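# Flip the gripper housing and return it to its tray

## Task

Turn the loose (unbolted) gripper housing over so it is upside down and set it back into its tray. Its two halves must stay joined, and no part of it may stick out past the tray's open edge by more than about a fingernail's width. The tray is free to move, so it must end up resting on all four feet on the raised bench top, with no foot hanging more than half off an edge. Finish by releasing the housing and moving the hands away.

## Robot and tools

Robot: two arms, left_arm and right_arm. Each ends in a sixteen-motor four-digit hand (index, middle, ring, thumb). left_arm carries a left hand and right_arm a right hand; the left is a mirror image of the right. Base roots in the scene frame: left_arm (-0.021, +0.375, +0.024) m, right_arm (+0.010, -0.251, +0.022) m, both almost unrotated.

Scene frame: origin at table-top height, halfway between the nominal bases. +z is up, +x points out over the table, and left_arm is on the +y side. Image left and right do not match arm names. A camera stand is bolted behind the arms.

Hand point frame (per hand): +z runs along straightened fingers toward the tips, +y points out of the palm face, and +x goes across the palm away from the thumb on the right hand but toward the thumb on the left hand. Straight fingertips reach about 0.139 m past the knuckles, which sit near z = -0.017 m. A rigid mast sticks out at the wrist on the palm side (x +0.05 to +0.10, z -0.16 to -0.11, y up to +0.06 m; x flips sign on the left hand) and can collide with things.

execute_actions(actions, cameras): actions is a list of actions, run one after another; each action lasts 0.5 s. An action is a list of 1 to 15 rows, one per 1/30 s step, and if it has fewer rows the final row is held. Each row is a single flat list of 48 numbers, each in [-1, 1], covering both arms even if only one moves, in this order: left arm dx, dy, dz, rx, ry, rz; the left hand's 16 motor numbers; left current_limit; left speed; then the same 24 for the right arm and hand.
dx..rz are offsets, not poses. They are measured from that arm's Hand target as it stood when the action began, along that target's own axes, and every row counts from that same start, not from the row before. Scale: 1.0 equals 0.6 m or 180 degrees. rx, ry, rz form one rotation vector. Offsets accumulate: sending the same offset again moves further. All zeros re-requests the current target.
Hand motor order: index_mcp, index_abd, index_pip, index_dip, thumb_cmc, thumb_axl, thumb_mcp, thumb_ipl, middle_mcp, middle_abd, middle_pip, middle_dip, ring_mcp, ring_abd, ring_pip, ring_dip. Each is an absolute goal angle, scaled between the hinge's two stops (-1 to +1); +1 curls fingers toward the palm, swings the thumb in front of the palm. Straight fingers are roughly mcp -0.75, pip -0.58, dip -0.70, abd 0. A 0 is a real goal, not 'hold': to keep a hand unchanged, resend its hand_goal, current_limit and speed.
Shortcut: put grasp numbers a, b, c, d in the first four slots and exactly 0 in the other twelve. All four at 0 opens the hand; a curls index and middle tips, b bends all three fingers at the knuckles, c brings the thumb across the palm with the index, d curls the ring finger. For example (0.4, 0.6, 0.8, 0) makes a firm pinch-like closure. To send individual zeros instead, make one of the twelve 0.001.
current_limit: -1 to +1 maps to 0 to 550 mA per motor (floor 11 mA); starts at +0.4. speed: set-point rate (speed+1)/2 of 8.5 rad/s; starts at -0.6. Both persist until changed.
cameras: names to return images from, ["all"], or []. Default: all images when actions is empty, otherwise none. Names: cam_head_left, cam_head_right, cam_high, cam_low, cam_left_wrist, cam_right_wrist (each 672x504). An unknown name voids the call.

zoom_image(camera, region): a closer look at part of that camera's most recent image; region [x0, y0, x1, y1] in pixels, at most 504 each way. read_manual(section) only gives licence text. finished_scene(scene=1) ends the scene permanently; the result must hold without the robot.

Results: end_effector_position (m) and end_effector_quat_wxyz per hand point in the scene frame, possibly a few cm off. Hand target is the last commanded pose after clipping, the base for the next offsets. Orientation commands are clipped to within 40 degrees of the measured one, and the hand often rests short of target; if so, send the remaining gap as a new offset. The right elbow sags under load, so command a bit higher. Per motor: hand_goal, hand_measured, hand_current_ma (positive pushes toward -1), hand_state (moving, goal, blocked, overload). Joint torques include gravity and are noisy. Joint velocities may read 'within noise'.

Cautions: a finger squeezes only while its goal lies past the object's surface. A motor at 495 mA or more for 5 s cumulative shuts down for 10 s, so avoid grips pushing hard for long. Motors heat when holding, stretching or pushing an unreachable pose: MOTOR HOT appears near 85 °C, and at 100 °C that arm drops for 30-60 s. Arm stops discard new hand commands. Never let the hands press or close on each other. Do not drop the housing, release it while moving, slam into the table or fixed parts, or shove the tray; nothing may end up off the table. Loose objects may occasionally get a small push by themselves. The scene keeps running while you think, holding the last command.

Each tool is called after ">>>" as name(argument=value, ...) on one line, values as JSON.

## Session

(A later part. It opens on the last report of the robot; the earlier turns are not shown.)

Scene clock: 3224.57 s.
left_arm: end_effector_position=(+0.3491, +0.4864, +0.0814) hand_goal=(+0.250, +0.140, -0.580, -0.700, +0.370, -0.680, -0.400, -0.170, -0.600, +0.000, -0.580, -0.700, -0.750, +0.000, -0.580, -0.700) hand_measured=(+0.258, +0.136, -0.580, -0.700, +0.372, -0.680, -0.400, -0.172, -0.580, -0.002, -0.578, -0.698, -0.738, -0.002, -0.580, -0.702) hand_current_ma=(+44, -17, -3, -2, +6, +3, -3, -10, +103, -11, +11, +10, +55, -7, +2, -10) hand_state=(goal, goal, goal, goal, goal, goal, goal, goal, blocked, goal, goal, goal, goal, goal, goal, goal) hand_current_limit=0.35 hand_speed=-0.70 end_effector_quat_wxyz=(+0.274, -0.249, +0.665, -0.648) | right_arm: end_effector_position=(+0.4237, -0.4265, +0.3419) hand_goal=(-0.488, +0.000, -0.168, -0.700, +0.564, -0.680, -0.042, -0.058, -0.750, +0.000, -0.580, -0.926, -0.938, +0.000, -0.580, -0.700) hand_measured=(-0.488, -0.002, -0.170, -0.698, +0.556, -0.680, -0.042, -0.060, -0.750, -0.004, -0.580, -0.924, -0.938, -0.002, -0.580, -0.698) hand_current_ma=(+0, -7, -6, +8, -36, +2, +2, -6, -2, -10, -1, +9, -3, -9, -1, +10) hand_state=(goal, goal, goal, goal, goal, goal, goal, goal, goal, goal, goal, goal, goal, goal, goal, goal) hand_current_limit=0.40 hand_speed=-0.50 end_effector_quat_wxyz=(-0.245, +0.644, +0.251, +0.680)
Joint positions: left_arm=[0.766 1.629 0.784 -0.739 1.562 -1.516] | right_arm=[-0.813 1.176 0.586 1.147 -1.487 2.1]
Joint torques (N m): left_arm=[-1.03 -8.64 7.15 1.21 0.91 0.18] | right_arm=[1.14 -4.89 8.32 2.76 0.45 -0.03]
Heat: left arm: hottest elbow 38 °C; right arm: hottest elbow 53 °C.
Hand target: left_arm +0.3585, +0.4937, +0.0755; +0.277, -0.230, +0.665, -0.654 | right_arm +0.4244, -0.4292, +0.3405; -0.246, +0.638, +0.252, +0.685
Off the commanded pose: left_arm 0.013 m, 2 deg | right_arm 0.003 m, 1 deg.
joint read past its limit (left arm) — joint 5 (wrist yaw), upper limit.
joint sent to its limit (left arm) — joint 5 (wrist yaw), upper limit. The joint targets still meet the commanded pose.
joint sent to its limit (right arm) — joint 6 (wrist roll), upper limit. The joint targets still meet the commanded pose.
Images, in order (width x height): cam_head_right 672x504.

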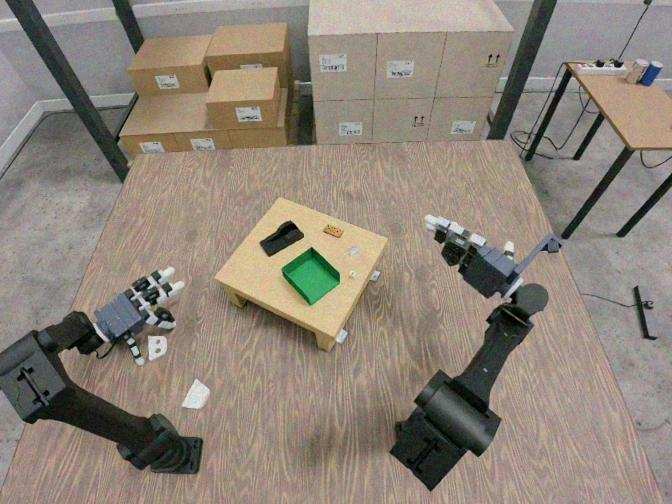

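>>> execute_actions(actions=[[[0,0,0,0,0,0,0.30,-0.075,-0.58,-0.70,0.467,-0.68,-0.36,-0.17,-0.60,0.001,-0.58,-0.70,-0.75,0.001,-0.58,-0.70,0.10,-0.80,0,0,0,0,0,0,0,0,0.75,0,0,0,0,0,0,0,0,0,0,0,0,0,0.4,-0.5]],[[0,0.004,0,0,0,0,0.40,-0.075,-0.58,-0.70,0.467,-0.68,-0.28,-0.17,-0.60,0.001,-0.58,-0.70,-0.75,0.001,-0.58,-0.70,0.10,-0.88,0,0,0,0,0,0,0,0,0.75,0,0,0,0,0,0,0,0,0,0,0,0,0,0.4,-0.5]]], cameras=["cam_head_right"])

>>> zoom_image(camera="cam_head_right", region=[110, 300, 210, 380])

Scene clock: 3242.20 s.
left_arm: end_effector_position=(+0.3489, +0.4862, +0.0815) hand_goal=(+0.400, -0.076, -0.580, -0.700, +0.466, -0.680, -0.280, -0.170, -0.600, +0.000, -0.580, -0.700, -0.750, +0.000, -0.580, -0.700) hand_measured=(+0.400, -0.072, -0.580, -0.700, +0.466, -0.680, -0.320, -0.180, -0.580, -0.002, -0.578, -0.698, -0.738, -0.002, -0.580, -0.702) hand_current_ma=(-1, +17, -3, -2, -4, +3, -245, -57, +103, -11, +11, +10, +55, -7, +2, -10) hand_state=(goal, goal, goal, goal, goal, goal, blocked, goal, blocked, goal, goal, goal, goal, goal, goal, goal) hand_current_limit=0.10 hand_speed=-0.88 end_effector_quat_wxyz=(+0.273, -0.250, +0.665, -0.649) | right_arm: end_effector_position=(+0.4237, -0.4265, +0.3419) hand_goal=(-0.488, +0.000, -0.168, -0.700, +0.564, -0.680, -0.042, -0.058, -0.750, +0.000, -0.580, -0.926, -0.938, +0.000, -0.580, -0.700) hand_measured=(-0.488, -0.002, -0.170, -0.698, +0.556, -0.680, -0.042, -0.060, -0.750, -0.004, -0.580, -0.924, -0.938, -0.002, -0.580, -0.698) hand_current_ma=(+0, -7, -6, +8, -36, +2, +2, -6, -2, -10, -1, +9, -3, -9, -1, +10) hand_state=(goal, goal, goal, goal, goal, goal, goal, goal, goal, goal, goal, goal, goal, goal, goal, goal) hand_current_limit=0.40 hand_speed=-0.50 end_effector_quat_wxyz=(-0.245, +0.644, +0.251, +0.680)
Joint positions: left_arm=[0.766 1.629 0.784 -0.739 1.562 -1.519] | right_arm=[-0.813 1.176 0.586 1.147 -1.487 2.1]
Joint torques (N m): left_arm=[-1.2 -8.35 7.06 1.21 0.91 0.14] | right_arm=[0.67 -5.01 8.25 2.78 0.46 -0.01]
Heat: left arm: hottest elbow 38 °C; right arm: hottest elbow 53 °C.
Hand target: left_arm +0.3586, +0.4937, +0.0731; +0.277, -0.230, +0.665, -0.654 | right_arm +0.4244, -0.4292, +0.3405; -0.246, +0.638, +0.252, +0.685
Off the commanded pose: left_arm 0.015 m, 2 deg | right_arm 0.003 m, 1 deg.
joint read past its limit (left arm) — joint 5 (wrist yaw), upper limit.
joint sent to its limit (left arm) — joint 5 (wrist yaw), upper limit. The joint targets still meet the commanded pose.
joint sent to its limit (right arm) — joint 6 (wrist roll), upper limit. The joint targets still meet the commanded pose.
Images, in order (width x height): cam_head_right 672x504.

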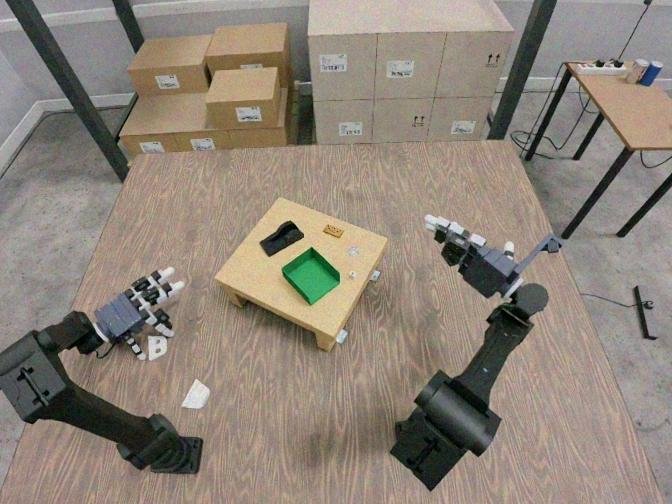

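Scaled by 5.040 from the camera's 672x504 image, which has a finer 960x720 frame.

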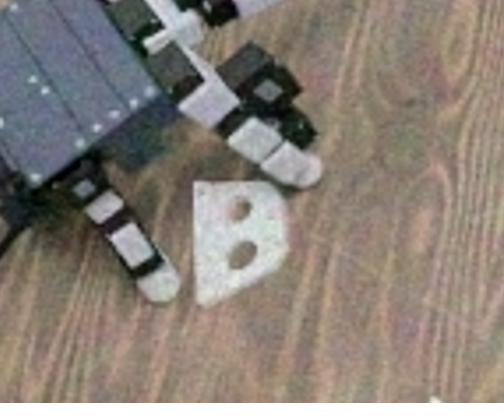

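>>> execute_actions(actions=[[[0,-0.012,0,0,0,0,0.40,-0.075,-0.58,-0.70,0.467,-0.68,-0.26,-0.17,-0.60,0.001,-0.58,-0.70,-0.75,0.001,-0.58,-0.70,0.10,-0.88,0,0,0,0,0,0,0,0,0.75,0,0,0,0,0,0,0,0,0,0,0,0,0,0.4,-0.5]],[[0,0,0,0,0,0,0.44,-0.075,-0.58,-0.70,0.467,-0.68,-0.22,-0.17,-0.60,0.001,-0.58,-0.70,-0.75,0.001,-0.58,-0.70,0.10,-0.90,0,0,0,0,0,0,0,0,0.75,0,0,0,0,0,0,0,0,0,0,0,0,0,0.4,-0.5]]], cameras=["cam_head_right"])

>>> zoom_image(camera="cam_head_right", region=[110, 300, 210, 380])

Scene clock: 3259.27 s.
left_arm: end_effector_position=(+0.3492, +0.4865, +0.0818) hand_goal=(+0.440, -0.076, -0.580, -0.700, +0.466, -0.680, -0.220, -0.170, -0.600, +0.000, -0.580, -0.700, -0.750, +0.000, -0.580, -0.700) hand_measured=(+0.440, -0.072, -0.580, -0.700, +0.464, -0.680, -0.304, -0.182, -0.580, -0.002, -0.578, -0.698, -0.738, -0.002, -0.580, -0.702) hand_current_ma=(-3, +17, -3, -2, -5, +3, -302, -74, +103, -11, +11, +10, +55, -7, +2, -10) hand_state=(goal, goal, goal, goal, goal, goal, blocked, goal, blocked, goal, goal, goal, goal, goal, goal, goal) hand_current_limit=0.10 hand_speed=-0.90 end_effector_quat_wxyz=(+0.273, -0.250, +0.665, -0.649) | right_arm: end_effector_position=(+0.4237, -0.4265, +0.3419) hand_goal=(-0.488, +0.000, -0.168, -0.700, +0.564, -0.680, -0.042, -0.058, -0.750, +0.000, -0.580, -0.926, -0.938, +0.000, -0.580, -0.700) hand_measured=(-0.488, -0.002, -0.170, -0.698, +0.556, -0.680, -0.042, -0.060, -0.750, -0.004, -0.580, -0.924, -0.938, -0.002, -0.580, -0.698) hand_current_ma=(+0, -7, -6, +8, -36, +2, +2, -6, -2, -10, -1, +9, -3, -9, -1, +10) hand_state=(goal, goal, goal, goal, goal, goal, goal, goal, goal, goal, goal, goal, goal, goal, goal, goal) hand_current_limit=0.40 hand_speed=-0.50 end_effector_quat_wxyz=(-0.245, +0.644, +0.251, +0.680)
Joint positions: left_arm=[0.766 1.629 0.785 -0.739 1.562 -1.521] | right_arm=[-0.813 1.176 0.586 1.147 -1.487 2.1]
Joint torques (N m): left_arm=[-1.14 -9.93 7.2 0.72 0.93 0.07] | right_arm=[1.03 -5.3 8.2 2.52 0.45 0.01]
Heat: left arm: hottest elbow 38 °C; right arm: hottest elbow 53 °C.
Hand target: left_arm +0.3582, +0.4935, +0.0803; +0.277, -0.230, +0.665, -0.654 | right_arm +0.4244, -0.4292, +0.3405; -0.246, +0.638, +0.252, +0.685
Off the commanded pose: left_arm 0.011 m, 2 deg | right_arm 0.003 m, 1 deg.
joint read past its limit (left arm) — joint 5 (wrist yaw), upper limit.
joint sent to its limit (left arm) — joint 5 (wrist yaw), upper limit. The joint targets still meet the commanded pose.
joint sent to its limit (right arm) — joint 6 (wrist roll), upper limit. The joint targets still meet the commanded pose.
Images, in order (width x height): cam_head_right 672x504.

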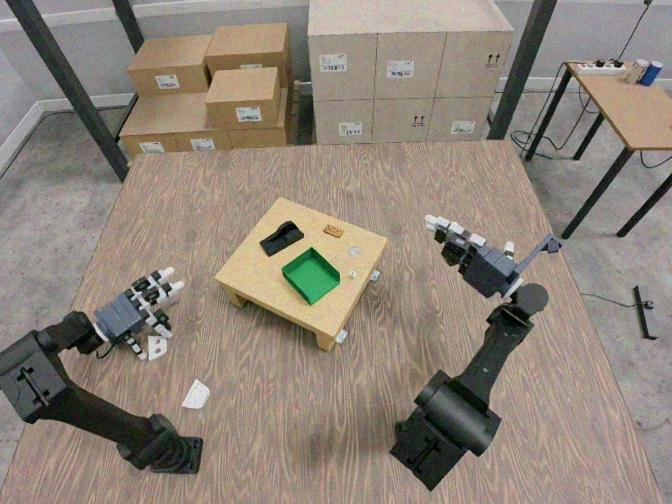

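Scaled by 5.040 from the camera's 672x504 image, which has a finer 960x720 frame.

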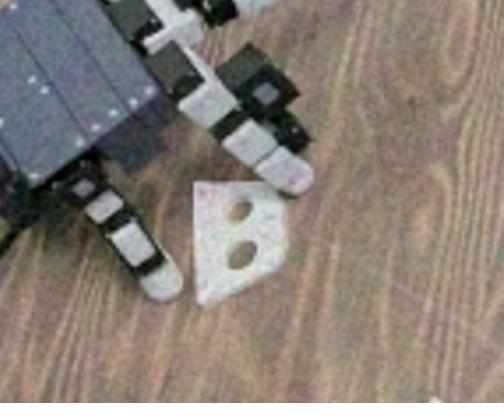

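>>> execute_actions(actions=[[[0,-0.012,0,0,0,0,0.44,-0.075,-0.58,-0.70,0.467,-0.68,-0.24,-0.17,-0.60,0.001,-0.58,-0.70,-0.75,0.001,-0.58,-0.70,0.10,-0.88,0,0,0,0,0,0,0,0,0.75,0,0,0,0,0,0,0,0,0,0,0,0,0,0.4,-0.5]],[[0,0,0,0,0,0,0.50,-0.075,-0.58,-0.70,0.467,-0.68,-0.20,-0.17,-0.60,0.001,-0.58,-0.70,-0.75,0.001,-0.58,-0.70,0.10,-0.92,0,0,0,0,0,0,0,0,0.75,0,0,0,0,0,0,0,0,0,0,0,0,0,0.4,-0.5]]], cameras=["cam_head_right"])

>>> zoom_image(camera="cam_head_right", region=[110, 300, 210, 380])

Scene clock: 3266.57 s.
left_arm: end_effector_position=(+0.3492, +0.4865, +0.0818) hand_goal=(+0.500, -0.076, -0.580, -0.700, +0.466, -0.680, -0.200, -0.170, -0.600, +0.000, -0.580, -0.700, -0.750, +0.000, -0.580, -0.700) hand_measured=(+0.498, -0.072, -0.580, -0.700, +0.464, -0.680, -0.304, -0.182, -0.580, -0.002, -0.578, -0.698, -0.738, -0.002, -0.580, -0.702) hand_current_ma=(-9, +17, -3, -2, -5, +3, -302, -74, +103, -11, +11, +10, +55, -7, +2, -10) hand_state=(goal, goal, goal, goal, goal, goal, blocked, goal, blocked, goal, goal, goal, goal, goal, goal, goal) hand_current_limit=0.10 hand_speed=-0.92 end_effector_quat_wxyz=(+0.273, -0.250, +0.665, -0.649) | right_arm: end_effector_position=(+0.4237, -0.4265, +0.3419) hand_goal=(-0.488, +0.000, -0.168, -0.700, +0.564, -0.680, -0.042, -0.058, -0.750, +0.000, -0.580, -0.926, -0.938, +0.000, -0.580, -0.700) hand_measured=(-0.488, -0.002, -0.170, -0.698, +0.556, -0.680, -0.042, -0.060, -0.750, -0.004, -0.580, -0.924, -0.938, -0.002, -0.580, -0.698) hand_current_ma=(+0, -7, -6, +8, -36, +2, +2, -6, -2, -10, -1, +9, -3, -9, -1, +10) hand_state=(goal, goal, goal, goal, goal, goal, goal, goal, goal, goal, goal, goal, goal, goal, goal, goal) hand_current_limit=0.40 hand_speed=-0.50 end_effector_quat_wxyz=(-0.245, +0.644, +0.251, +0.680)
Joint positions: left_arm=[0.766 1.629 0.785 -0.739 1.562 -1.521] | right_arm=[-0.813 1.176 0.586 1.147 -1.487 2.1]
Joint torques (N m): left_arm=[-1.32 -11.22 7.38 0.27 0.92 0] | right_arm=[1.03 -4.66 8.18 2.59 0.45 0]
Heat: left arm: hottest elbow 38 °C; right arm: hottest elbow 53 °C.
Hand target: left_arm +0.3578, +0.4932, +0.0875; +0.277, -0.230, +0.665, -0.654 | right_arm +0.4244, -0.4292, +0.3405; -0.246, +0.638, +0.252, +0.685
Off the commanded pose: left_arm 0.012 m, 2 deg | right_arm 0.003 m, 1 deg.
joint read past its limit (left arm) — joint 5 (wrist yaw), upper limit.
joint sent to its limit (left arm) — joint 5 (wrist yaw), upper limit. The joint targets still meet the commanded pose.
joint sent to its limit (right arm) — joint 6 (wrist roll), upper limit. The joint targets still meet the commanded pose.
Images, in order (width x height): cam_head_right 672x504.

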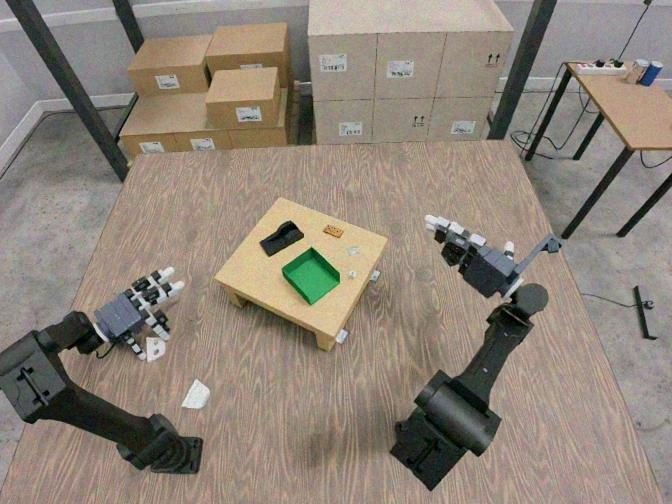

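Scaled by 5.040 from the camera's 672x504 image, which has a finer 960x720 frame.

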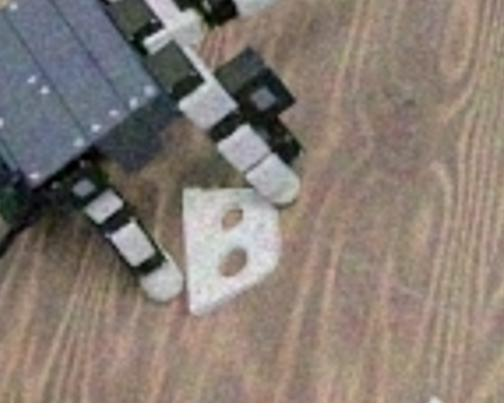

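>>> execute_actions(actions=[[[0,0,0,0,0,0,0.58,-0.075,-0.58,-0.70,0.467,-0.68,-0.24,-0.17,-0.60,0.001,-0.58,-0.70,-0.75,0.001,-0.58,-0.70,0.10,-0.92,0,0,0,0,0,0,0,0,0.75,0,0,0,0,0,0,0,0,0,0,0,0,0,0.4,-0.5]],[[0,0,0,0,0,0,0.62,-0.075,-0.58,-0.70,0.467,-0.68,-0.24,-0.17,-0.60,0.001,-0.58,-0.70,-0.75,0.001,-0.58,-0.70,0.10,-0.92,0,0,0,0,0,0,0,0,0.75,0,0,0,0,0,0,0,0,0,0,0,0,0,0.4,-0.5]]], cameras=["cam_head_right"])

>>> zoom_image(camera="cam_head_right", region=[110, 300, 210, 380])

Scene clock: 3275.27 s.
left_arm: end_effector_position=(+0.3492, +0.4865, +0.0818) hand_goal=(+0.620, -0.076, -0.580, -0.700, +0.466, -0.680, -0.240, -0.170, -0.600, +0.000, -0.580, -0.700, -0.750, +0.000, -0.580, -0.700) hand_measured=(+0.548, -0.072, -0.596, -0.706, +0.464, -0.680, -0.304, -0.182, -0.580, -0.002, -0.578, -0.698, -0.738, -0.002, -0.580, -0.702) hand_current_ma=(-303, +17, -77, -31, -5, +3, -302, -79, +103, -11, +11, +10, +55, -7, +2, -10) hand_state=(blocked, goal, goal, goal, goal, goal, blocked, goal, blocked, goal, goal, goal, goal, goal, goal, goal) hand_current_limit=0.10 hand_speed=-0.92 end_effector_quat_wxyz=(+0.273, -0.250, +0.665, -0.649) | right_arm: end_effector_position=(+0.4237, -0.4265, +0.3419) hand_goal=(-0.488, +0.000, -0.168, -0.700, +0.564, -0.680, -0.042, -0.058, -0.750, +0.000, -0.580, -0.926, -0.938, +0.000, -0.580, -0.700) hand_measured=(-0.488, -0.002, -0.170, -0.698, +0.556, -0.680, -0.042, -0.060, -0.750, -0.004, -0.580, -0.924, -0.938, -0.002, -0.580, -0.698) hand_current_ma=(+0, -7, -6, +8, -36, +2, +2, -6, -2, -10, -1, +9, -3, -9, -1, +10) hand_state=(goal, goal, goal, goal, goal, goal, goal, goal, goal, goal, goal, goal, goal, goal, goal, goal) hand_current_limit=0.40 hand_speed=-0.50 end_effector_quat_wxyz=(-0.245, +0.644, +0.251, +0.680)
Joint positions: left_arm=[0.766 1.629 0.785 -0.739 1.562 -1.521] | right_arm=[-0.813 1.176 0.586 1.147 -1.487 2.1]
Joint torques (N m): left_arm=[-1.2 -11.4 7.32 0.28 0.9 0] | right_arm=[1.14 -5.19 8.25 2.62 0.48 0.02]
Heat: left arm: hottest elbow 38 °C; right arm: hottest elbow 53 °C.
Hand target: left_arm +0.3578, +0.4932, +0.0875; +0.277, -0.230, +0.665, -0.654 | right_arm +0.4244, -0.4292, +0.3405; -0.246, +0.638, +0.252, +0.685
Off the commanded pose: left_arm 0.012 m, 2 deg | right_arm 0.003 m, 1 deg.
joint read past its limit (left arm) — joint 5 (wrist yaw), upper limit.
joint sent to its limit (left arm) — joint 5 (wrist yaw), upper limit. The joint targets still meet the commanded pose.
joint sent to its limit (right arm) — joint 6 (wrist roll), upper limit. The joint targets still meet the commanded pose.
Images, in order (width x height): cam_head_right 672x504.

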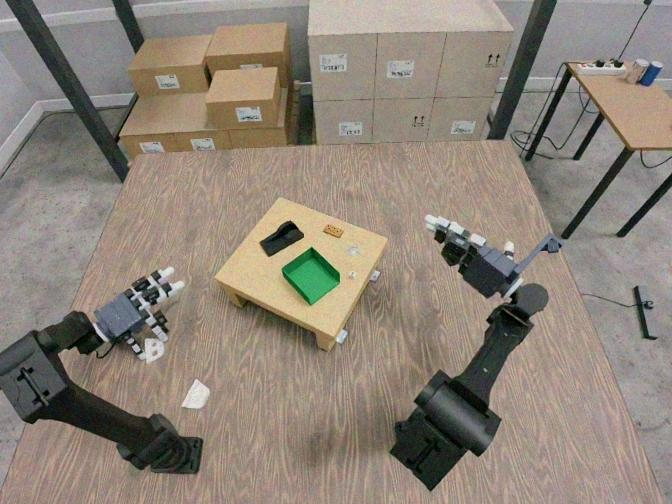

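Scaled by 5.040 from the camera's 672x504 image, which has a finer 960x720 frame.

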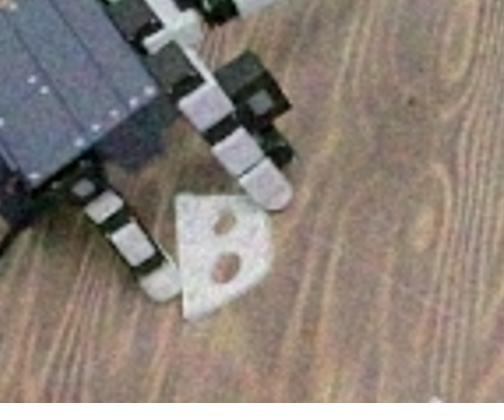

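>>> execute_actions(actions=[[[0,-0.02,0,0,0,0,0.30,0.001,-0.58,-0.70,0.357,-0.68,-0.40,-0.17,-0.60,0.001,-0.58,-0.70,-0.75,0.001,-0.58,-0.70,0.35,-0.70,0,0,0,0,0,0,0,0,0.75,0,0,0,0,0,0,0,0,0,0,0,0,0,0.4,-0.5]],[[-0.012,0.0,-0.020,0,0,0,0.30,0.001,-0.58,-0.70,0.357,-0.68,-0.40,-0.17,-0.60,0.001,-0.58,-0.70,-0.75,0.001,-0.58,-0.70,0.35,-0.70,0,0,0,0,0,0,0,0,0.75,0,0,0,0,0,0,0,0,0,0,0,0,0,0.4,-0.5]],[[0,0.035,0,0,0,0,0.38,0.001,-0.58,-0.70,0.357,-0.68,-0.36,-0.17,-0.60,0.001,-0.58,-0.70,-0.75,0.001,-0.58,-0.70,0.10,-0.85,0,0,0,0,0,0,0,0,0.75,0,0,0,0,0,0,0,0,0,0,0,0,0,0.4,-0.5]]], cameras=["cam_head_right"])

>>> zoom_image(camera="cam_head_right", region=[110, 300, 210, 380])

Scene clock: 3323.00 s.
left_arm: end_effector_position=(+0.3461, +0.4943, +0.0824) hand_goal=(+0.380, +0.000, -0.580, -0.700, +0.356, -0.680, -0.360, -0.170, -0.600, +0.000, -0.580, -0.700, -0.750, +0.000, -0.580, -0.700) hand_measured=(+0.380, -0.004, -0.582, -0.702, +0.362, -0.680, -0.362, -0.172, -0.580, -0.002, -0.578, -0.698, -0.738, -0.002, -0.580, -0.702) hand_current_ma=(+1, -12, -8, -11, +29, +2, -6, -10, +103, -11, +11, +10, +55, -7, +2, -10) hand_state=(goal, goal, goal, goal, goal, goal, goal, goal, blocked, goal, goal, goal, goal, goal, goal, goal) hand_current_limit=0.10 hand_speed=-0.85 end_effector_quat_wxyz=(+0.280, -0.258, +0.662, -0.646) | right_arm: end_effector_position=(+0.4237, -0.4265, +0.3419) hand_goal=(-0.488, +0.000, -0.168, -0.700, +0.564, -0.680, -0.042, -0.058, -0.750, +0.000, -0.580, -0.926, -0.938, +0.000, -0.580, -0.700) hand_measured=(-0.488, -0.002, -0.170, -0.698, +0.556, -0.680, -0.042, -0.060, -0.750, -0.004, -0.580, -0.924, -0.938, -0.002, -0.580, -0.698) hand_current_ma=(+0, -7, -6, +8, -36, +2, +2, -6, -2, -10, -1, +9, -3, -9, -1, +10) hand_state=(goal, goal, goal, goal, goal, goal, goal, goal, goal, goal, goal, goal, goal, goal, goal, goal) hand_current_limit=0.40 hand_speed=-0.50 end_effector_quat_wxyz=(-0.245, +0.644, +0.251, +0.680)
Joint positions: left_arm=[0.788 1.631 0.79 -0.766 1.562 -1.498] | right_arm=[-0.813 1.176 0.586 1.147 -1.487 2.1]
Joint torques (N m): left_arm=[-0.03 -9.17 7.6 1.05 0.91 0.14] | right_arm=[0.26 -5.13 8.38 2.76 0.49 0.02]
Heat: left arm: hottest elbow 39 °C; right arm: hottest elbow 52 °C.
Hand target: left_arm +0.3557, +0.5074, +0.0790; +0.277, -0.230, +0.665, -0.654 | right_arm +0.4244, -0.4292, +0.3405; -0.246, +0.638, +0.252, +0.685
Off the commanded pose: left_arm 0.017 m, 3 deg | right_arm 0.003 m, 1 deg.
joint read past its limit (left arm) — joint 5 (wrist yaw), upper limit.
joint sent to its limit (left arm) — joint 5 (wrist yaw), upper limit. The joint targets are off in orientation, not in position.
joint sent to its limit (right arm) — joint 6 (wrist roll), upper limit. The joint targets still meet the commanded pose.
Images, in order (width x height): cam_head_right 672x504.

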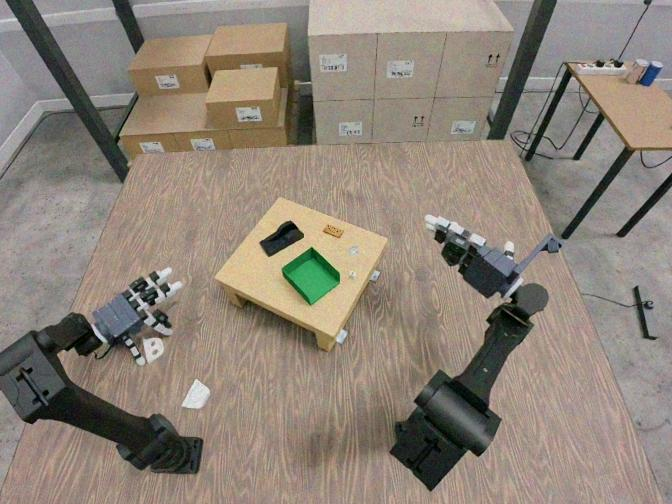

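Scaled by 5.040 from the camera's 672x504 image, which has a finer 960x720 frame.

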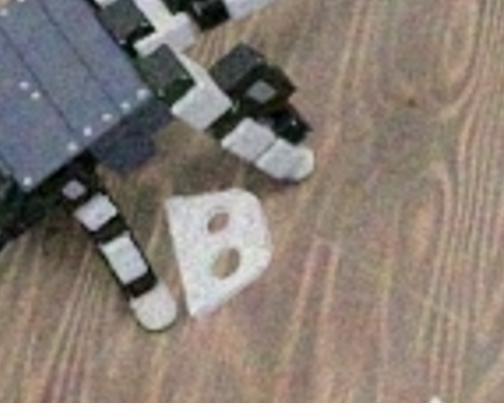

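>>> execute_actions(actions=[[[0,0.0,0,0,0,0,0.40,0.001,-0.58,-0.70,0.45,-0.68,-0.30,-0.386,-0.60,0.001,-0.58,-0.70,-0.75,0.001,-0.58,-0.70,0.20,-0.80,0,0,0,0,0,0,0,0,0.75,0,0,0,0,0,0,0,0,0,0,0,0,0,0.4,-0.5]],[[0,0.008,0,0,0,0,0.44,0.001,-0.58,-0.70,0.45,-0.68,-0.22,-0.386,-0.60,0.001,-0.58,-0.70,-0.75,0.001,-0.58,-0.70,0.10,-0.88,0,0,0,0,0,0,0,0,0.75,0,0,0,0,0,0,0,0,0,0,0,0,0,0.4,-0.5]],[[0,0.0,0,0,0,0,0.50,0.001,-0.58,-0.70,0.45,-0.68,-0.14,-0.386,-0.60,0.001,-0.58,-0.70,-0.75,0.001,-0.58,-0.70,0.10,-0.90,0,0,0,0,0,0,0,0,0.75,0,0,0,0,0,0,0,0,0,0,0,0,0,0.4,-0.5]]], cameras=["cam_head_right"])

>>> zoom_image(camera="cam_head_right", region=[110, 300, 210, 380])

Scene clock: 3336.80 s.
left_arm: end_effector_position=(+0.3461, +0.4943, +0.0817) hand_goal=(+0.500, +0.000, -0.580, -0.700, +0.450, -0.680, -0.140, -0.386, -0.600, +0.000, -0.580, -0.700, -0.750, +0.000, -0.580, -0.700) hand_measured=(+0.496, -0.002, -0.582, -0.702, +0.450, -0.680, -0.152, -0.386, -0.580, -0.002, -0.578, -0.698, -0.738, -0.002, -0.580, -0.702) hand_current_ma=(-18, -7, -9, -11, -3, +2, -70, -2, +103, -11, +11, +10, +55, -7, +2, -10) hand_state=(goal, goal, goal, goal, goal, goal, goal, goal, blocked, goal, goal, goal, goal, goal, goal, goal) hand_current_limit=0.10 hand_speed=-0.90 end_effector_quat_wxyz=(+0.280, -0.258, +0.662, -0.646) | right_arm: end_effector_position=(+0.4237, -0.4265, +0.3419) hand_goal=(-0.488, +0.000, -0.168, -0.700, +0.564, -0.680, -0.042, -0.058, -0.750, +0.000, -0.580, -0.926, -0.938, +0.000, -0.580, -0.700) hand_measured=(-0.488, -0.002, -0.170, -0.698, +0.556, -0.680, -0.042, -0.060, -0.750, -0.004, -0.580, -0.924, -0.938, -0.002, -0.580, -0.698) hand_current_ma=(+0, -7, -6, +8, -36, +2, +2, -6, -2, -10, -1, +9, -3, -9, -1, +10) hand_state=(goal, goal, goal, goal, goal, goal, goal, goal, goal, goal, goal, goal, goal, goal, goal, goal) hand_current_limit=0.40 hand_speed=-0.50 end_effector_quat_wxyz=(-0.245, +0.644, +0.251, +0.680)
Joint positions: left_arm=[0.788 1.632 0.79 -0.766 1.562 -1.496] | right_arm=[-0.813 1.176 0.586 1.147 -1.487 2.1]
Joint torques (N m): left_arm=[-0.62 -8.41 7.62 1.03 0.91 0.16] | right_arm=[0.62 -4.31 8.27 2.58 0.44 0.01]
Heat: left arm: hottest elbow 39 °C; right arm: hottest elbow 52 °C.
Hand target: left_arm +0.3560, +0.5076, +0.0742; +0.277, -0.230, +0.665, -0.654 | right_arm +0.4244, -0.4292, +0.3405; -0.246, +0.638, +0.252, +0.685
Off the commanded pose: left_arm 0.018 m, 3 deg | right_arm 0.003 m, 1 deg.
joint read past its limit (left arm) — joint 5 (wrist yaw), upper limit.
joint sent to its limit (left arm) — joint 5 (wrist yaw), upper limit. The joint targets are off in orientation, not in position.
joint sent to its limit (right arm) — joint 6 (wrist roll), upper limit. The joint targets still meet the commanded pose.
Images, in order (width x height): cam_head_right 672x504.

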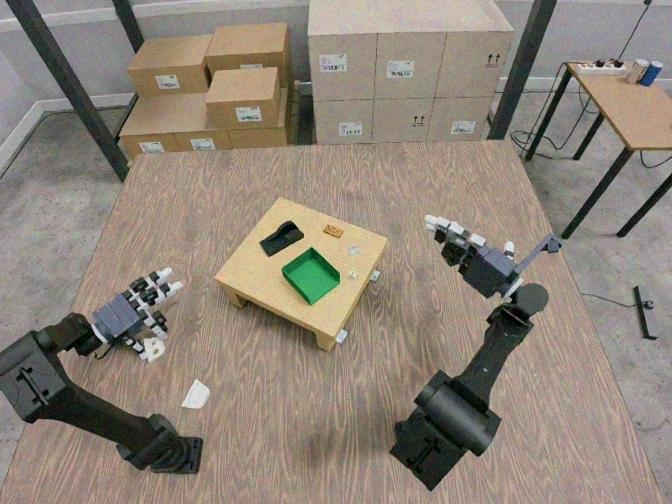

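Scaled by 5.040 from the camera's 672x504 image, which has a finer 960x720 frame.

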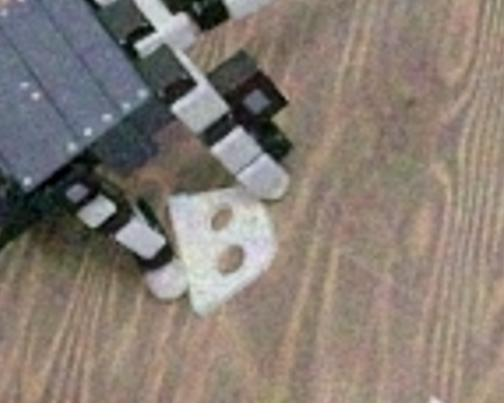

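>>> execute_actions(actions=[[[0,0.0,0,0,0,0,0.55,0.001,-0.58,-0.70,0.45,-0.68,-0.14,-0.386,-0.60,0.001,-0.58,-0.70,-0.75,0.001,-0.58,-0.70,-0.1,-0.92,0,0,0,0,0,0,0,0,0.75,0,0,0,0,0,0,0,0,0,0,0,0,0,0.4,-0.5]],[[0,0.0,0,0,0,0,0.58,0.001,-0.58,-0.70,0.45,-0.68,-0.10,-0.386,-0.60,0.001,-0.58,-0.70,-0.75,0.001,-0.58,-0.70,-0.1,-0.92,0,0,0,0,0,0,0,0,0.75,0,0,0,0,0,0,0,0,0,0,0,0,0,0.4,-0.5]]], cameras=["cam_head_right"])

>>> zoom_image(camera="cam_head_right", region=[110, 300, 210, 380])

Scene clock: 3344.77 s.
left_arm: end_effector_position=(+0.3461, +0.4943, +0.0816) hand_goal=(+0.580, +0.000, -0.580, -0.700, +0.450, -0.680, -0.100, -0.386, -0.600, +0.000, -0.580, -0.700, -0.750, +0.000, -0.580, -0.700) hand_measured=(+0.512, +0.004, -0.598, -0.706, +0.448, -0.680, -0.140, -0.394, -0.580, -0.002, -0.578, -0.698, -0.738, -0.002, -0.580, -0.702) hand_current_ma=(-248, +15, -79, -31, -10, +2, -243, -50, +103, -11, +11, +10, +55, -7, +2, -10) hand_state=(blocked, goal, goal, goal, goal, goal, blocked, goal, blocked, goal, goal, goal, goal, goal, goal, goal) hand_current_limit=-0.10 hand_speed=-0.92 end_effector_quat_wxyz=(+0.280, -0.258, +0.662, -0.646) | right_arm: end_effector_position=(+0.4237, -0.4265, +0.3419) hand_goal=(-0.488, +0.000, -0.168, -0.700, +0.564, -0.680, -0.042, -0.058, -0.750, +0.000, -0.580, -0.926, -0.938, +0.000, -0.580, -0.700) hand_measured=(-0.488, -0.002, -0.170, -0.698, +0.556, -0.680, -0.042, -0.060, -0.750, -0.004, -0.580, -0.924, -0.938, -0.002, -0.580, -0.698) hand_current_ma=(+0, -7, -6, +8, -36, +2, +2, -6, -2, -10, -1, +9, -3, -9, -1, +10) hand_state=(goal, goal, goal, goal, goal, goal, goal, goal, goal, goal, goal, goal, goal, goal, goal, goal) hand_current_limit=0.40 hand_speed=-0.50 end_effector_quat_wxyz=(-0.245, +0.644, +0.251, +0.680)
Joint positions: left_arm=[0.788 1.633 0.79 -0.766 1.562 -1.496] | right_arm=[-0.813 1.176 0.586 1.147 -1.487 2.1]
Joint torques (N m): left_arm=[-0.21 -8.41 7.61 1.09 0.91 0.17] | right_arm=[0.79 -5.01 8.35 2.52 0.45 0.05]
Heat: left arm: hottest elbow 39 °C; right arm: hottest elbow 52 °C.
Hand target: left_arm +0.3560, +0.5076, +0.0741; +0.277, -0.230, +0.665, -0.654 | right_arm +0.4244, -0.4292, +0.3405; -0.246, +0.638, +0.252, +0.685
Off the commanded pose: left_arm 0.018 m, 3 deg | right_arm 0.003 m, 1 deg.
joint read past its limit (left arm) — joint 5 (wrist yaw), upper limit.
joint sent to its limit (left arm) — joint 5 (wrist yaw), upper limit. The joint targets are off in orientation, not in position.
joint sent to its limit (right arm) — joint 6 (wrist roll), upper limit. The joint targets still meet the commanded pose.
Images, in order (width x height): cam_head_right 672x504.

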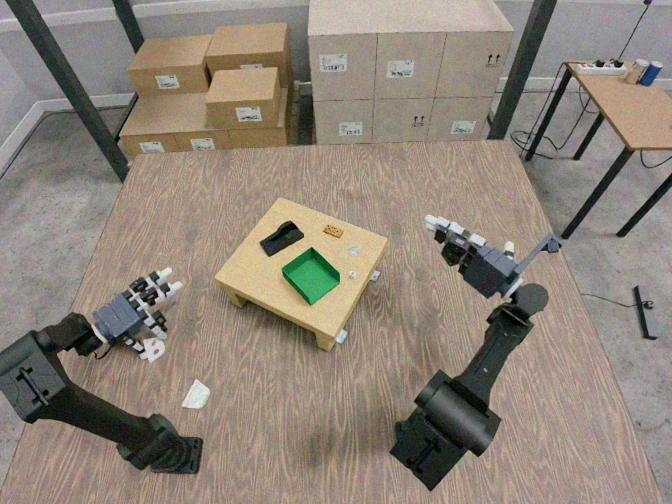

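Scaled by 5.040 from the camera's 672x504 image, which has a finer 960x720 frame.

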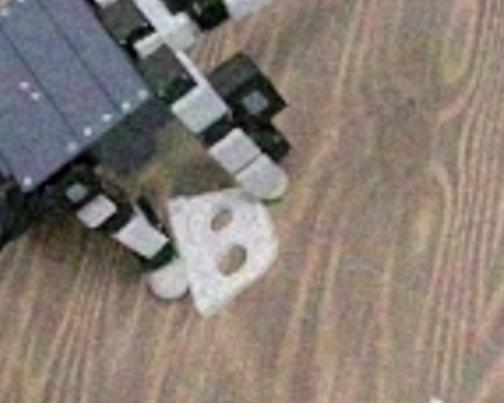

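>>> execute_actions(actions=[[[0,0.0,0,0,0,0,0.64,0.001,-0.58,-0.70,0.45,-0.68,-0.06,-0.386,-0.60,0.001,-0.58,-0.70,-0.75,0.001,-0.58,-0.70,0.15,-0.92,0,0,0,0,0,0,0,0,0.75,0,0,0,0,0,0,0,0,0,0,0,0,0,0.4,-0.5]],[[0,-0.012,0,0,0,0,0.66,0.001,-0.58,-0.70,0.45,-0.68,-0.05,-0.386,-0.60,0.001,-0.58,-0.70,-0.75,0.001,-0.58,-0.70,0.25,-0.92,0,0,0,0,0,0,0,0,0.75,0,0,0,0,0,0,0,0,0,0,0,0,0,0.4,-0.5]]], cameras=["cam_head_right"])

>>> zoom_image(camera="cam_head_right", region=[110, 300, 210, 380])

Scene clock: 3360.13 s.
left_arm: end_effector_position=(+0.3467, +0.4949, +0.0821) hand_goal=(+0.660, +0.000, -0.580, -0.700, +0.450, -0.680, -0.050, -0.386, -0.600, +0.000, -0.580, -0.700, -0.750, +0.000, -0.580, -0.700) hand_measured=(+0.512, +0.006, -0.606, -0.710, +0.444, -0.680, -0.124, -0.398, -0.580, -0.002, -0.578, -0.698, -0.738, -0.002, -0.580, -0.702) hand_current_ma=(-344, +25, -120, -49, -31, +2, -344, -77, +103, -11, +11, +10, +55, -7, +2, -10) hand_state=(blocked, goal, blocked, goal, goal, goal, blocked, goal, blocked, goal, goal, goal, goal, goal, goal, goal) hand_current_limit=0.25 hand_speed=-0.92 end_effector_quat_wxyz=(+0.280, -0.258, +0.662, -0.646) | right_arm: end_effector_position=(+0.4237, -0.4265, +0.3419) hand_goal=(-0.488, +0.000, -0.168, -0.700, +0.564, -0.680, -0.042, -0.058, -0.750, +0.000, -0.580, -0.926, -0.938, +0.000, -0.580, -0.700) hand_measured=(-0.488, -0.002, -0.170, -0.698, +0.556, -0.680, -0.042, -0.060, -0.750, -0.004, -0.580, -0.924, -0.938, -0.002, -0.580, -0.698) hand_current_ma=(+0, -7, -6, +8, -36, +2, +2, -6, -2, -10, -1, +9, -3, -9, -1, +10) hand_state=(goal, goal, goal, goal, goal, goal, goal, goal, goal, goal, goal, goal, goal, goal, goal, goal) hand_current_limit=0.40 hand_speed=-0.50 end_effector_quat_wxyz=(-0.245, +0.644, +0.251, +0.680)
Joint positions: left_arm=[0.788 1.633 0.792 -0.766 1.562 -1.496] | right_arm=[-0.813 1.176 0.586 1.147 -1.487 2.1]
Joint torques (N m): left_arm=[-0.38 -9.76 7.64 0.47 0.9 0.1] | right_arm=[0.67 -4.31 8.1 2.78 0.45 0]
Heat: left arm: hottest elbow 39 °C; right arm: hottest elbow 52 °C.
Hand target: left_arm +0.3555, +0.5072, +0.0812; +0.277, -0.230, +0.665, -0.654 | right_arm +0.4244, -0.4292, +0.3405; -0.246, +0.638, +0.252, +0.685
Off the commanded pose: left_arm 0.015 m, 3 deg | right_arm 0.003 m, 1 deg.
joint read past its limit (left arm) — joint 5 (wrist yaw), upper limit.
joint sent to its limit (left arm) — joint 5 (wrist yaw), upper limit. The joint targets are off in orientation, not in position.
joint sent to its limit (right arm) — joint 6 (wrist roll), upper limit. The joint targets still meet the commanded pose.
Images, in order (width x height): cam_head_right 672x504.

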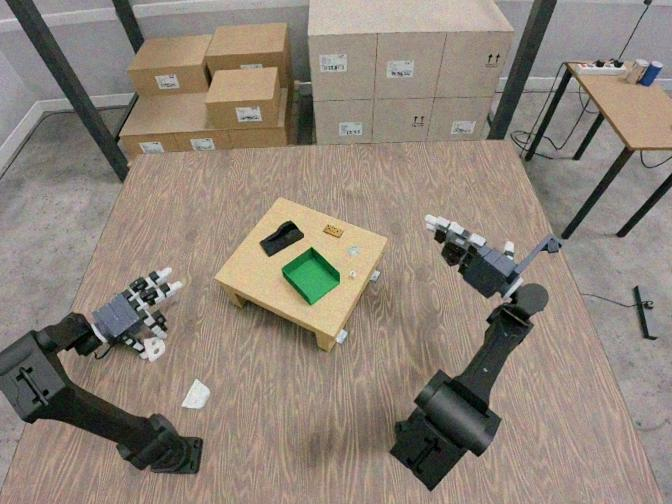

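Scaled by 5.040 from the camera's 672x504 image, which has a finer 960x720 frame.

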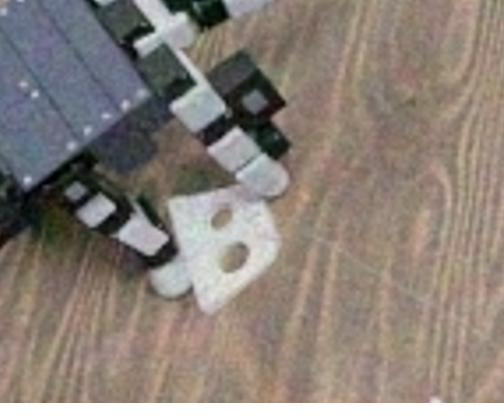

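>>> execute_actions(actions=[[[0,-0.012,0,0,0,0,0.66,0.001,-0.58,-0.70,0.45,-0.68,-0.05,-0.386,-0.60,0.001,-0.58,-0.70,-0.75,0.001,-0.58,-0.70,0.25,-0.92,0,0,0,0,0,0,0,0,0.75,0,0,0,0,0,0,0,0,0,0,0,0,0,0.4,-0.5]],[[0,-0.012,0,0,0,0,0.66,0.001,-0.58,-0.70,0.45,-0.68,-0.05,-0.386,-0.60,0.001,-0.58,-0.70,-0.75,0.001,-0.58,-0.70,0.25,-0.92,0,0,0,0,0,0,0,0,0.75,0,0,0,0,0,0,0,0,0,0,0,0,0,0.4,-0.5]],[[0,-0.012,0,0,0,0,0.66,0.001,-0.58,-0.70,0.45,-0.68,-0.05,-0.386,-0.60,0.001,-0.58,-0.70,-0.75,0.001,-0.58,-0.70,0.25,-0.92,0,0,0,0,0,0,0,0,0.75,0,0,0,0,0,0,0,0,0,0,0,0,0,0.4,-0.5]]], cameras=["cam_head_right","cam_low"])

>>> zoom_image(camera="cam_head_right", region=[110, 300, 210, 380])

>>> zoom_image(camera="cam_low", region=[430, 200, 580, 300])

Scene clock: 3371.23 s.
left_arm: end_effector_position=(+0.3451, +0.4933, +0.0892) hand_goal=(+0.660, +0.000, -0.580, -0.700, +0.450, -0.680, -0.050, -0.386, -0.600, +0.000, -0.580, -0.700, -0.750, +0.000, -0.580, -0.700) hand_measured=(+0.512, +0.008, -0.608, -0.712, +0.442, -0.680, -0.122, -0.398, -0.580, -0.002, -0.578, -0.698, -0.738, -0.002, -0.580, -0.702) hand_current_ma=(-344, +35, -131, -56, -34, +2, -344, -77, +103, -11, +11, +10, +55, -7, +2, -10) hand_state=(blocked, goal, blocked, goal, goal, goal, blocked, goal, blocked, goal, goal, goal, goal, goal, goal, goal) hand_current_limit=0.25 hand_speed=-0.92 end_effector_quat_wxyz=(+0.277, -0.261, +0.661, -0.647) | right_arm: end_effector_position=(+0.4237, -0.4265, +0.3419) hand_goal=(-0.488, +0.000, -0.168, -0.700, +0.564, -0.680, -0.042, -0.058, -0.750, +0.000, -0.580, -0.926, -0.938, +0.000, -0.580, -0.700) hand_measured=(-0.488, -0.002, -0.170, -0.698, +0.556, -0.680, -0.042, -0.060, -0.750, -0.004, -0.580, -0.924, -0.938, -0.002, -0.580, -0.698) hand_current_ma=(+0, -7, -6, +8, -36, +2, +2, -6, -2, -10, -1, +9, -3, -9, -1, +10) hand_state=(goal, goal, goal, goal, goal, goal, goal, goal, goal, goal, goal, goal, goal, goal, goal, goal) hand_current_limit=0.40 hand_speed=-0.50 end_effector_quat_wxyz=(-0.245, +0.644, +0.251, +0.680)
Joint positions: left_arm=[0.788 1.617 0.797 -0.808 1.562 -1.485] | right_arm=[-0.813 1.176 0.586 1.147 -1.487 2.1]
Joint torques (N m): left_arm=[-0.21 -12.69 8.1 0.02 0.9 0] | right_arm=[0.73 -4.78 8.09 2.65 0.46 -0.01]
Heat: left arm: hottest elbow 39 °C; right arm: hottest elbow 52 °C.
Hand target: left_arm +0.3544, +0.5065, +0.1029; +0.277, -0.230, +0.665, -0.654 | right_arm +0.4244, -0.4292, +0.3405; -0.246, +0.638, +0.252, +0.685
Off the commanded pose: left_arm 0.021 m, 4 deg | right_arm 0.003 m, 1 deg.
joint read past its limit (left arm) — joint 5 (wrist yaw), upper limit.
joint sent to its limit (left arm) — joint 5 (wrist yaw), upper limit. The joint targets are off in orientation, not in position.
joint sent to its limit (right arm) — joint 6 (wrist roll), upper limit. The joint targets still meet the commanded pose.
Images, in order (width x height): cam_head_right 672x504, cam_low 672x504.

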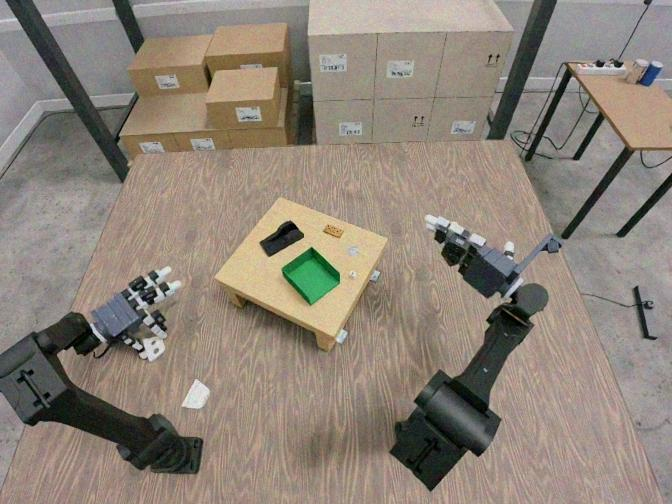

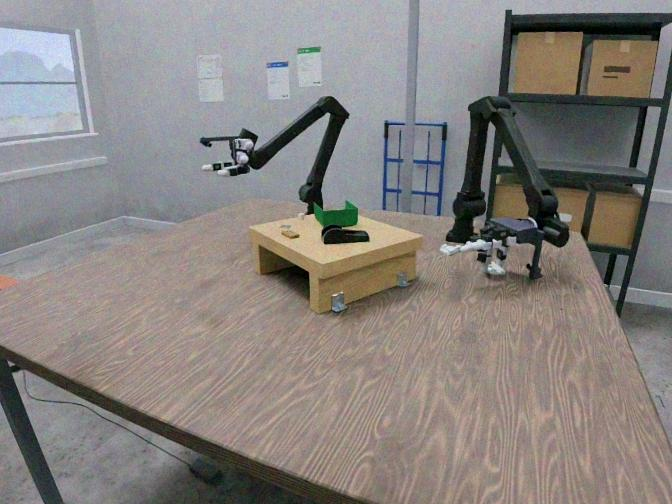

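Scaled by 5.040 from the camera's 672x504 image, which has a finer 960x720 frame.

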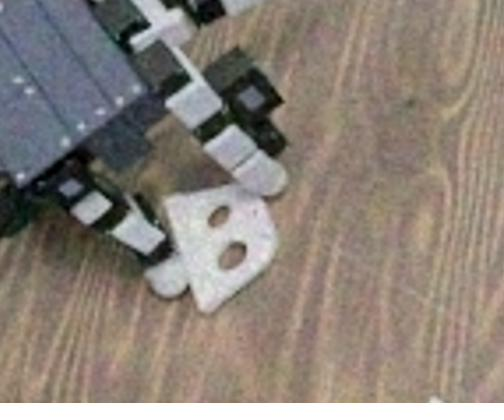

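Scaled by 3.360 from the camera's 672x504 image, which has a finer 960x720 frame.

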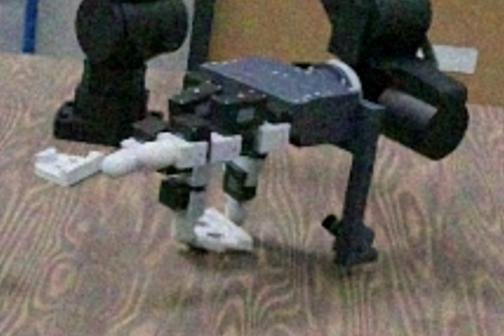

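>>> execute_actions(actions=[[[0,-0.03,0,0,0,0,0.66,0.001,-0.58,-0.70,0.45,-0.68,-0.05,-0.386,-0.60,0.001,-0.58,-0.70,-0.75,0.001,-0.58,-0.70,0.25,-0.92,0,0,0,0,0,0,0,0,0.75,0,0,0,0,0,0,0,0,0,0,0,0,0,0.4,-0.5]],[[-0.0367,0,0,0,0,0.08,0.66,0.001,-0.58,-0.70,0.45,-0.68,-0.05,-0.386,-0.60,0.001,-0.58,-0.70,-0.75,0.001,-0.58,-0.70,0.25,-0.92,0,0,0,0,0,0,0,0,0.75,0,0,0,0,0,0,0,0,0,0,0,0,0,0.4,-0.5]],[[-0.0367,0,0,0,0,0.08,0.66,0.001,-0.58,-0.70,0.45,-0.68,-0.05,-0.386,-0.60,0.001,-0.58,-0.70,-0.75,0.001,-0.58,-0.70,0.25,-0.92,0,0,0,0,0,0,0,0,0.75,0,0,0,0,0,0,0,0,0,0,0,0,0,0.4,-0.5]]], cameras=["cam_head_right","cam_low"])

>>> zoom_image(camera="cam_head_right", region=[70, 270, 210, 380])

>>> zoom_image(camera="cam_low", region=[430, 200, 580, 300])

Scene clock: 3420.90 s.
left_arm: end_effector_position=(+0.3830, +0.5311, +0.1265) hand_goal=(+0.660, +0.000, -0.580, -0.700, +0.450, -0.680, -0.050, -0.386, -0.600, +0.000, -0.580, -0.700, -0.750, +0.000, -0.580, -0.700) hand_measured=(+0.656, +0.002, -0.584, -0.702, +0.446, -0.680, -0.054, -0.388, -0.580, -0.002, -0.578, -0.698, -0.738, -0.002, -0.580, -0.702) hand_current_ma=(-19, +5, -14, -12, -18, +2, -18, -11, +103, -11, +11, +10, +55, -7, +2, -10) hand_state=(goal, goal, goal, goal, goal, goal, goal, goal, blocked, goal, goal, goal, goal, goal, goal, goal) hand_current_limit=0.25 hand_speed=-0.92 end_effector_quat_wxyz=(+0.428, -0.092, +0.704, -0.559) | right_arm: end_effector_position=(+0.4237, -0.4265, +0.3419) hand_goal=(-0.488, +0.000, -0.168, -0.700, +0.564, -0.680, -0.042, -0.058, -0.750, +0.000, -0.580, -0.926, -0.938, +0.000, -0.580, -0.700) hand_measured=(-0.488, -0.002, -0.170, -0.698, +0.556, -0.680, -0.042, -0.060, -0.750, -0.004, -0.580, -0.924, -0.938, -0.002, -0.580, -0.698) hand_current_ma=(+0, -7, -6, +8, -36, +2, +2, -6, -2, -10, -1, +9, -3, -9, -1, +10) hand_state=(goal, goal, goal, goal, goal, goal, goal, goal, goal, goal, goal, goal, goal, goal, goal, goal) hand_current_limit=0.40 hand_speed=-0.50 end_effector_quat_wxyz=(-0.245, +0.644, +0.251, +0.680)
Joint positions: left_arm=[0.789 1.518 0.802 -0.639 1.562 -1.264] | right_arm=[-0.813 1.176 0.586 1.147 -1.487 2.1]
Joint torques (N m): left_arm=[-0.56 -11.34 6.06 1.54 0.89 0.2] | right_arm=[0.67 -4.78 8.25 2.63 0.48 0.01]
Heat: left arm: hottest elbow 40 °C; right arm: hottest elbow 52 °C.
Hand target: left_arm +0.3851, +0.5344, +0.1292; +0.431, -0.057, +0.702, -0.565 | right_arm +0.4244, -0.4292, +0.3405; -0.246, +0.638, +0.252, +0.685
Off the commanded pose: left_arm 0.005 m, 4 deg | right_arm 0.003 m, 1 deg.
joint read past its limit (left arm) — joint 5 (wrist yaw), upper limit.
joint sent to its limit (left arm) — joint 5 (wrist yaw), upper limit. The joint targets are off in orientation, not in position.
joint sent to its limit (right arm) — joint 6 (wrist roll), upper limit. The joint targets still meet the commanded pose.
Images, in order (width x height): cam_head_right 672x504, cam_low 672x504.

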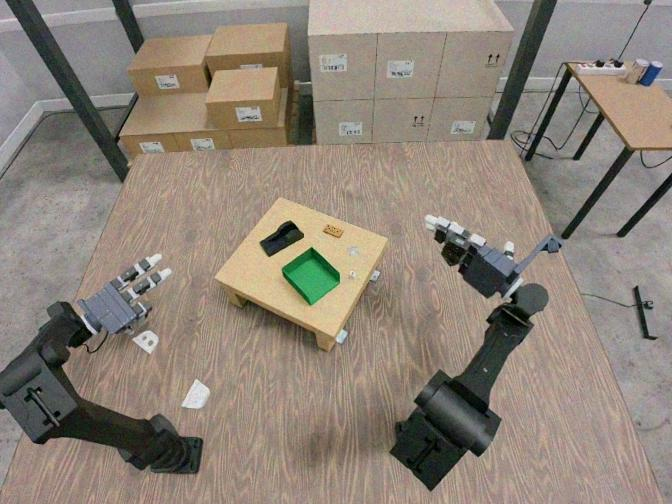

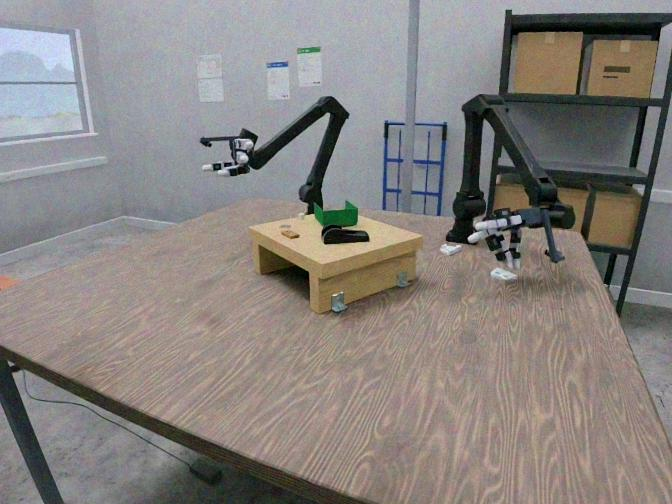

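Scaled by 3.600 from the camera's 672x504 image, which has a finer 960x720 frame.

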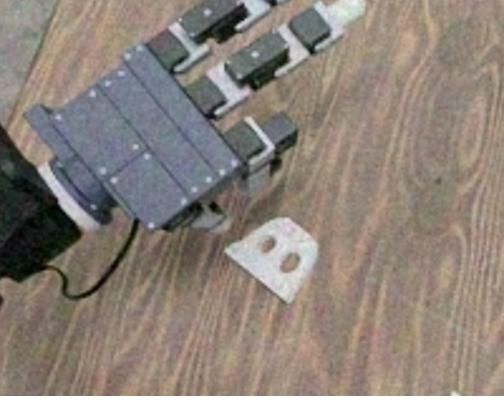

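Scaled by 3.360 from the camera's 672x504 image, which has a finer 960x720 frame.

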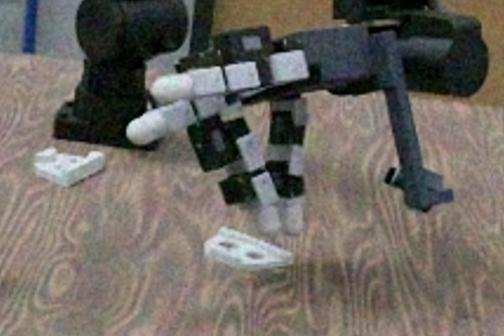

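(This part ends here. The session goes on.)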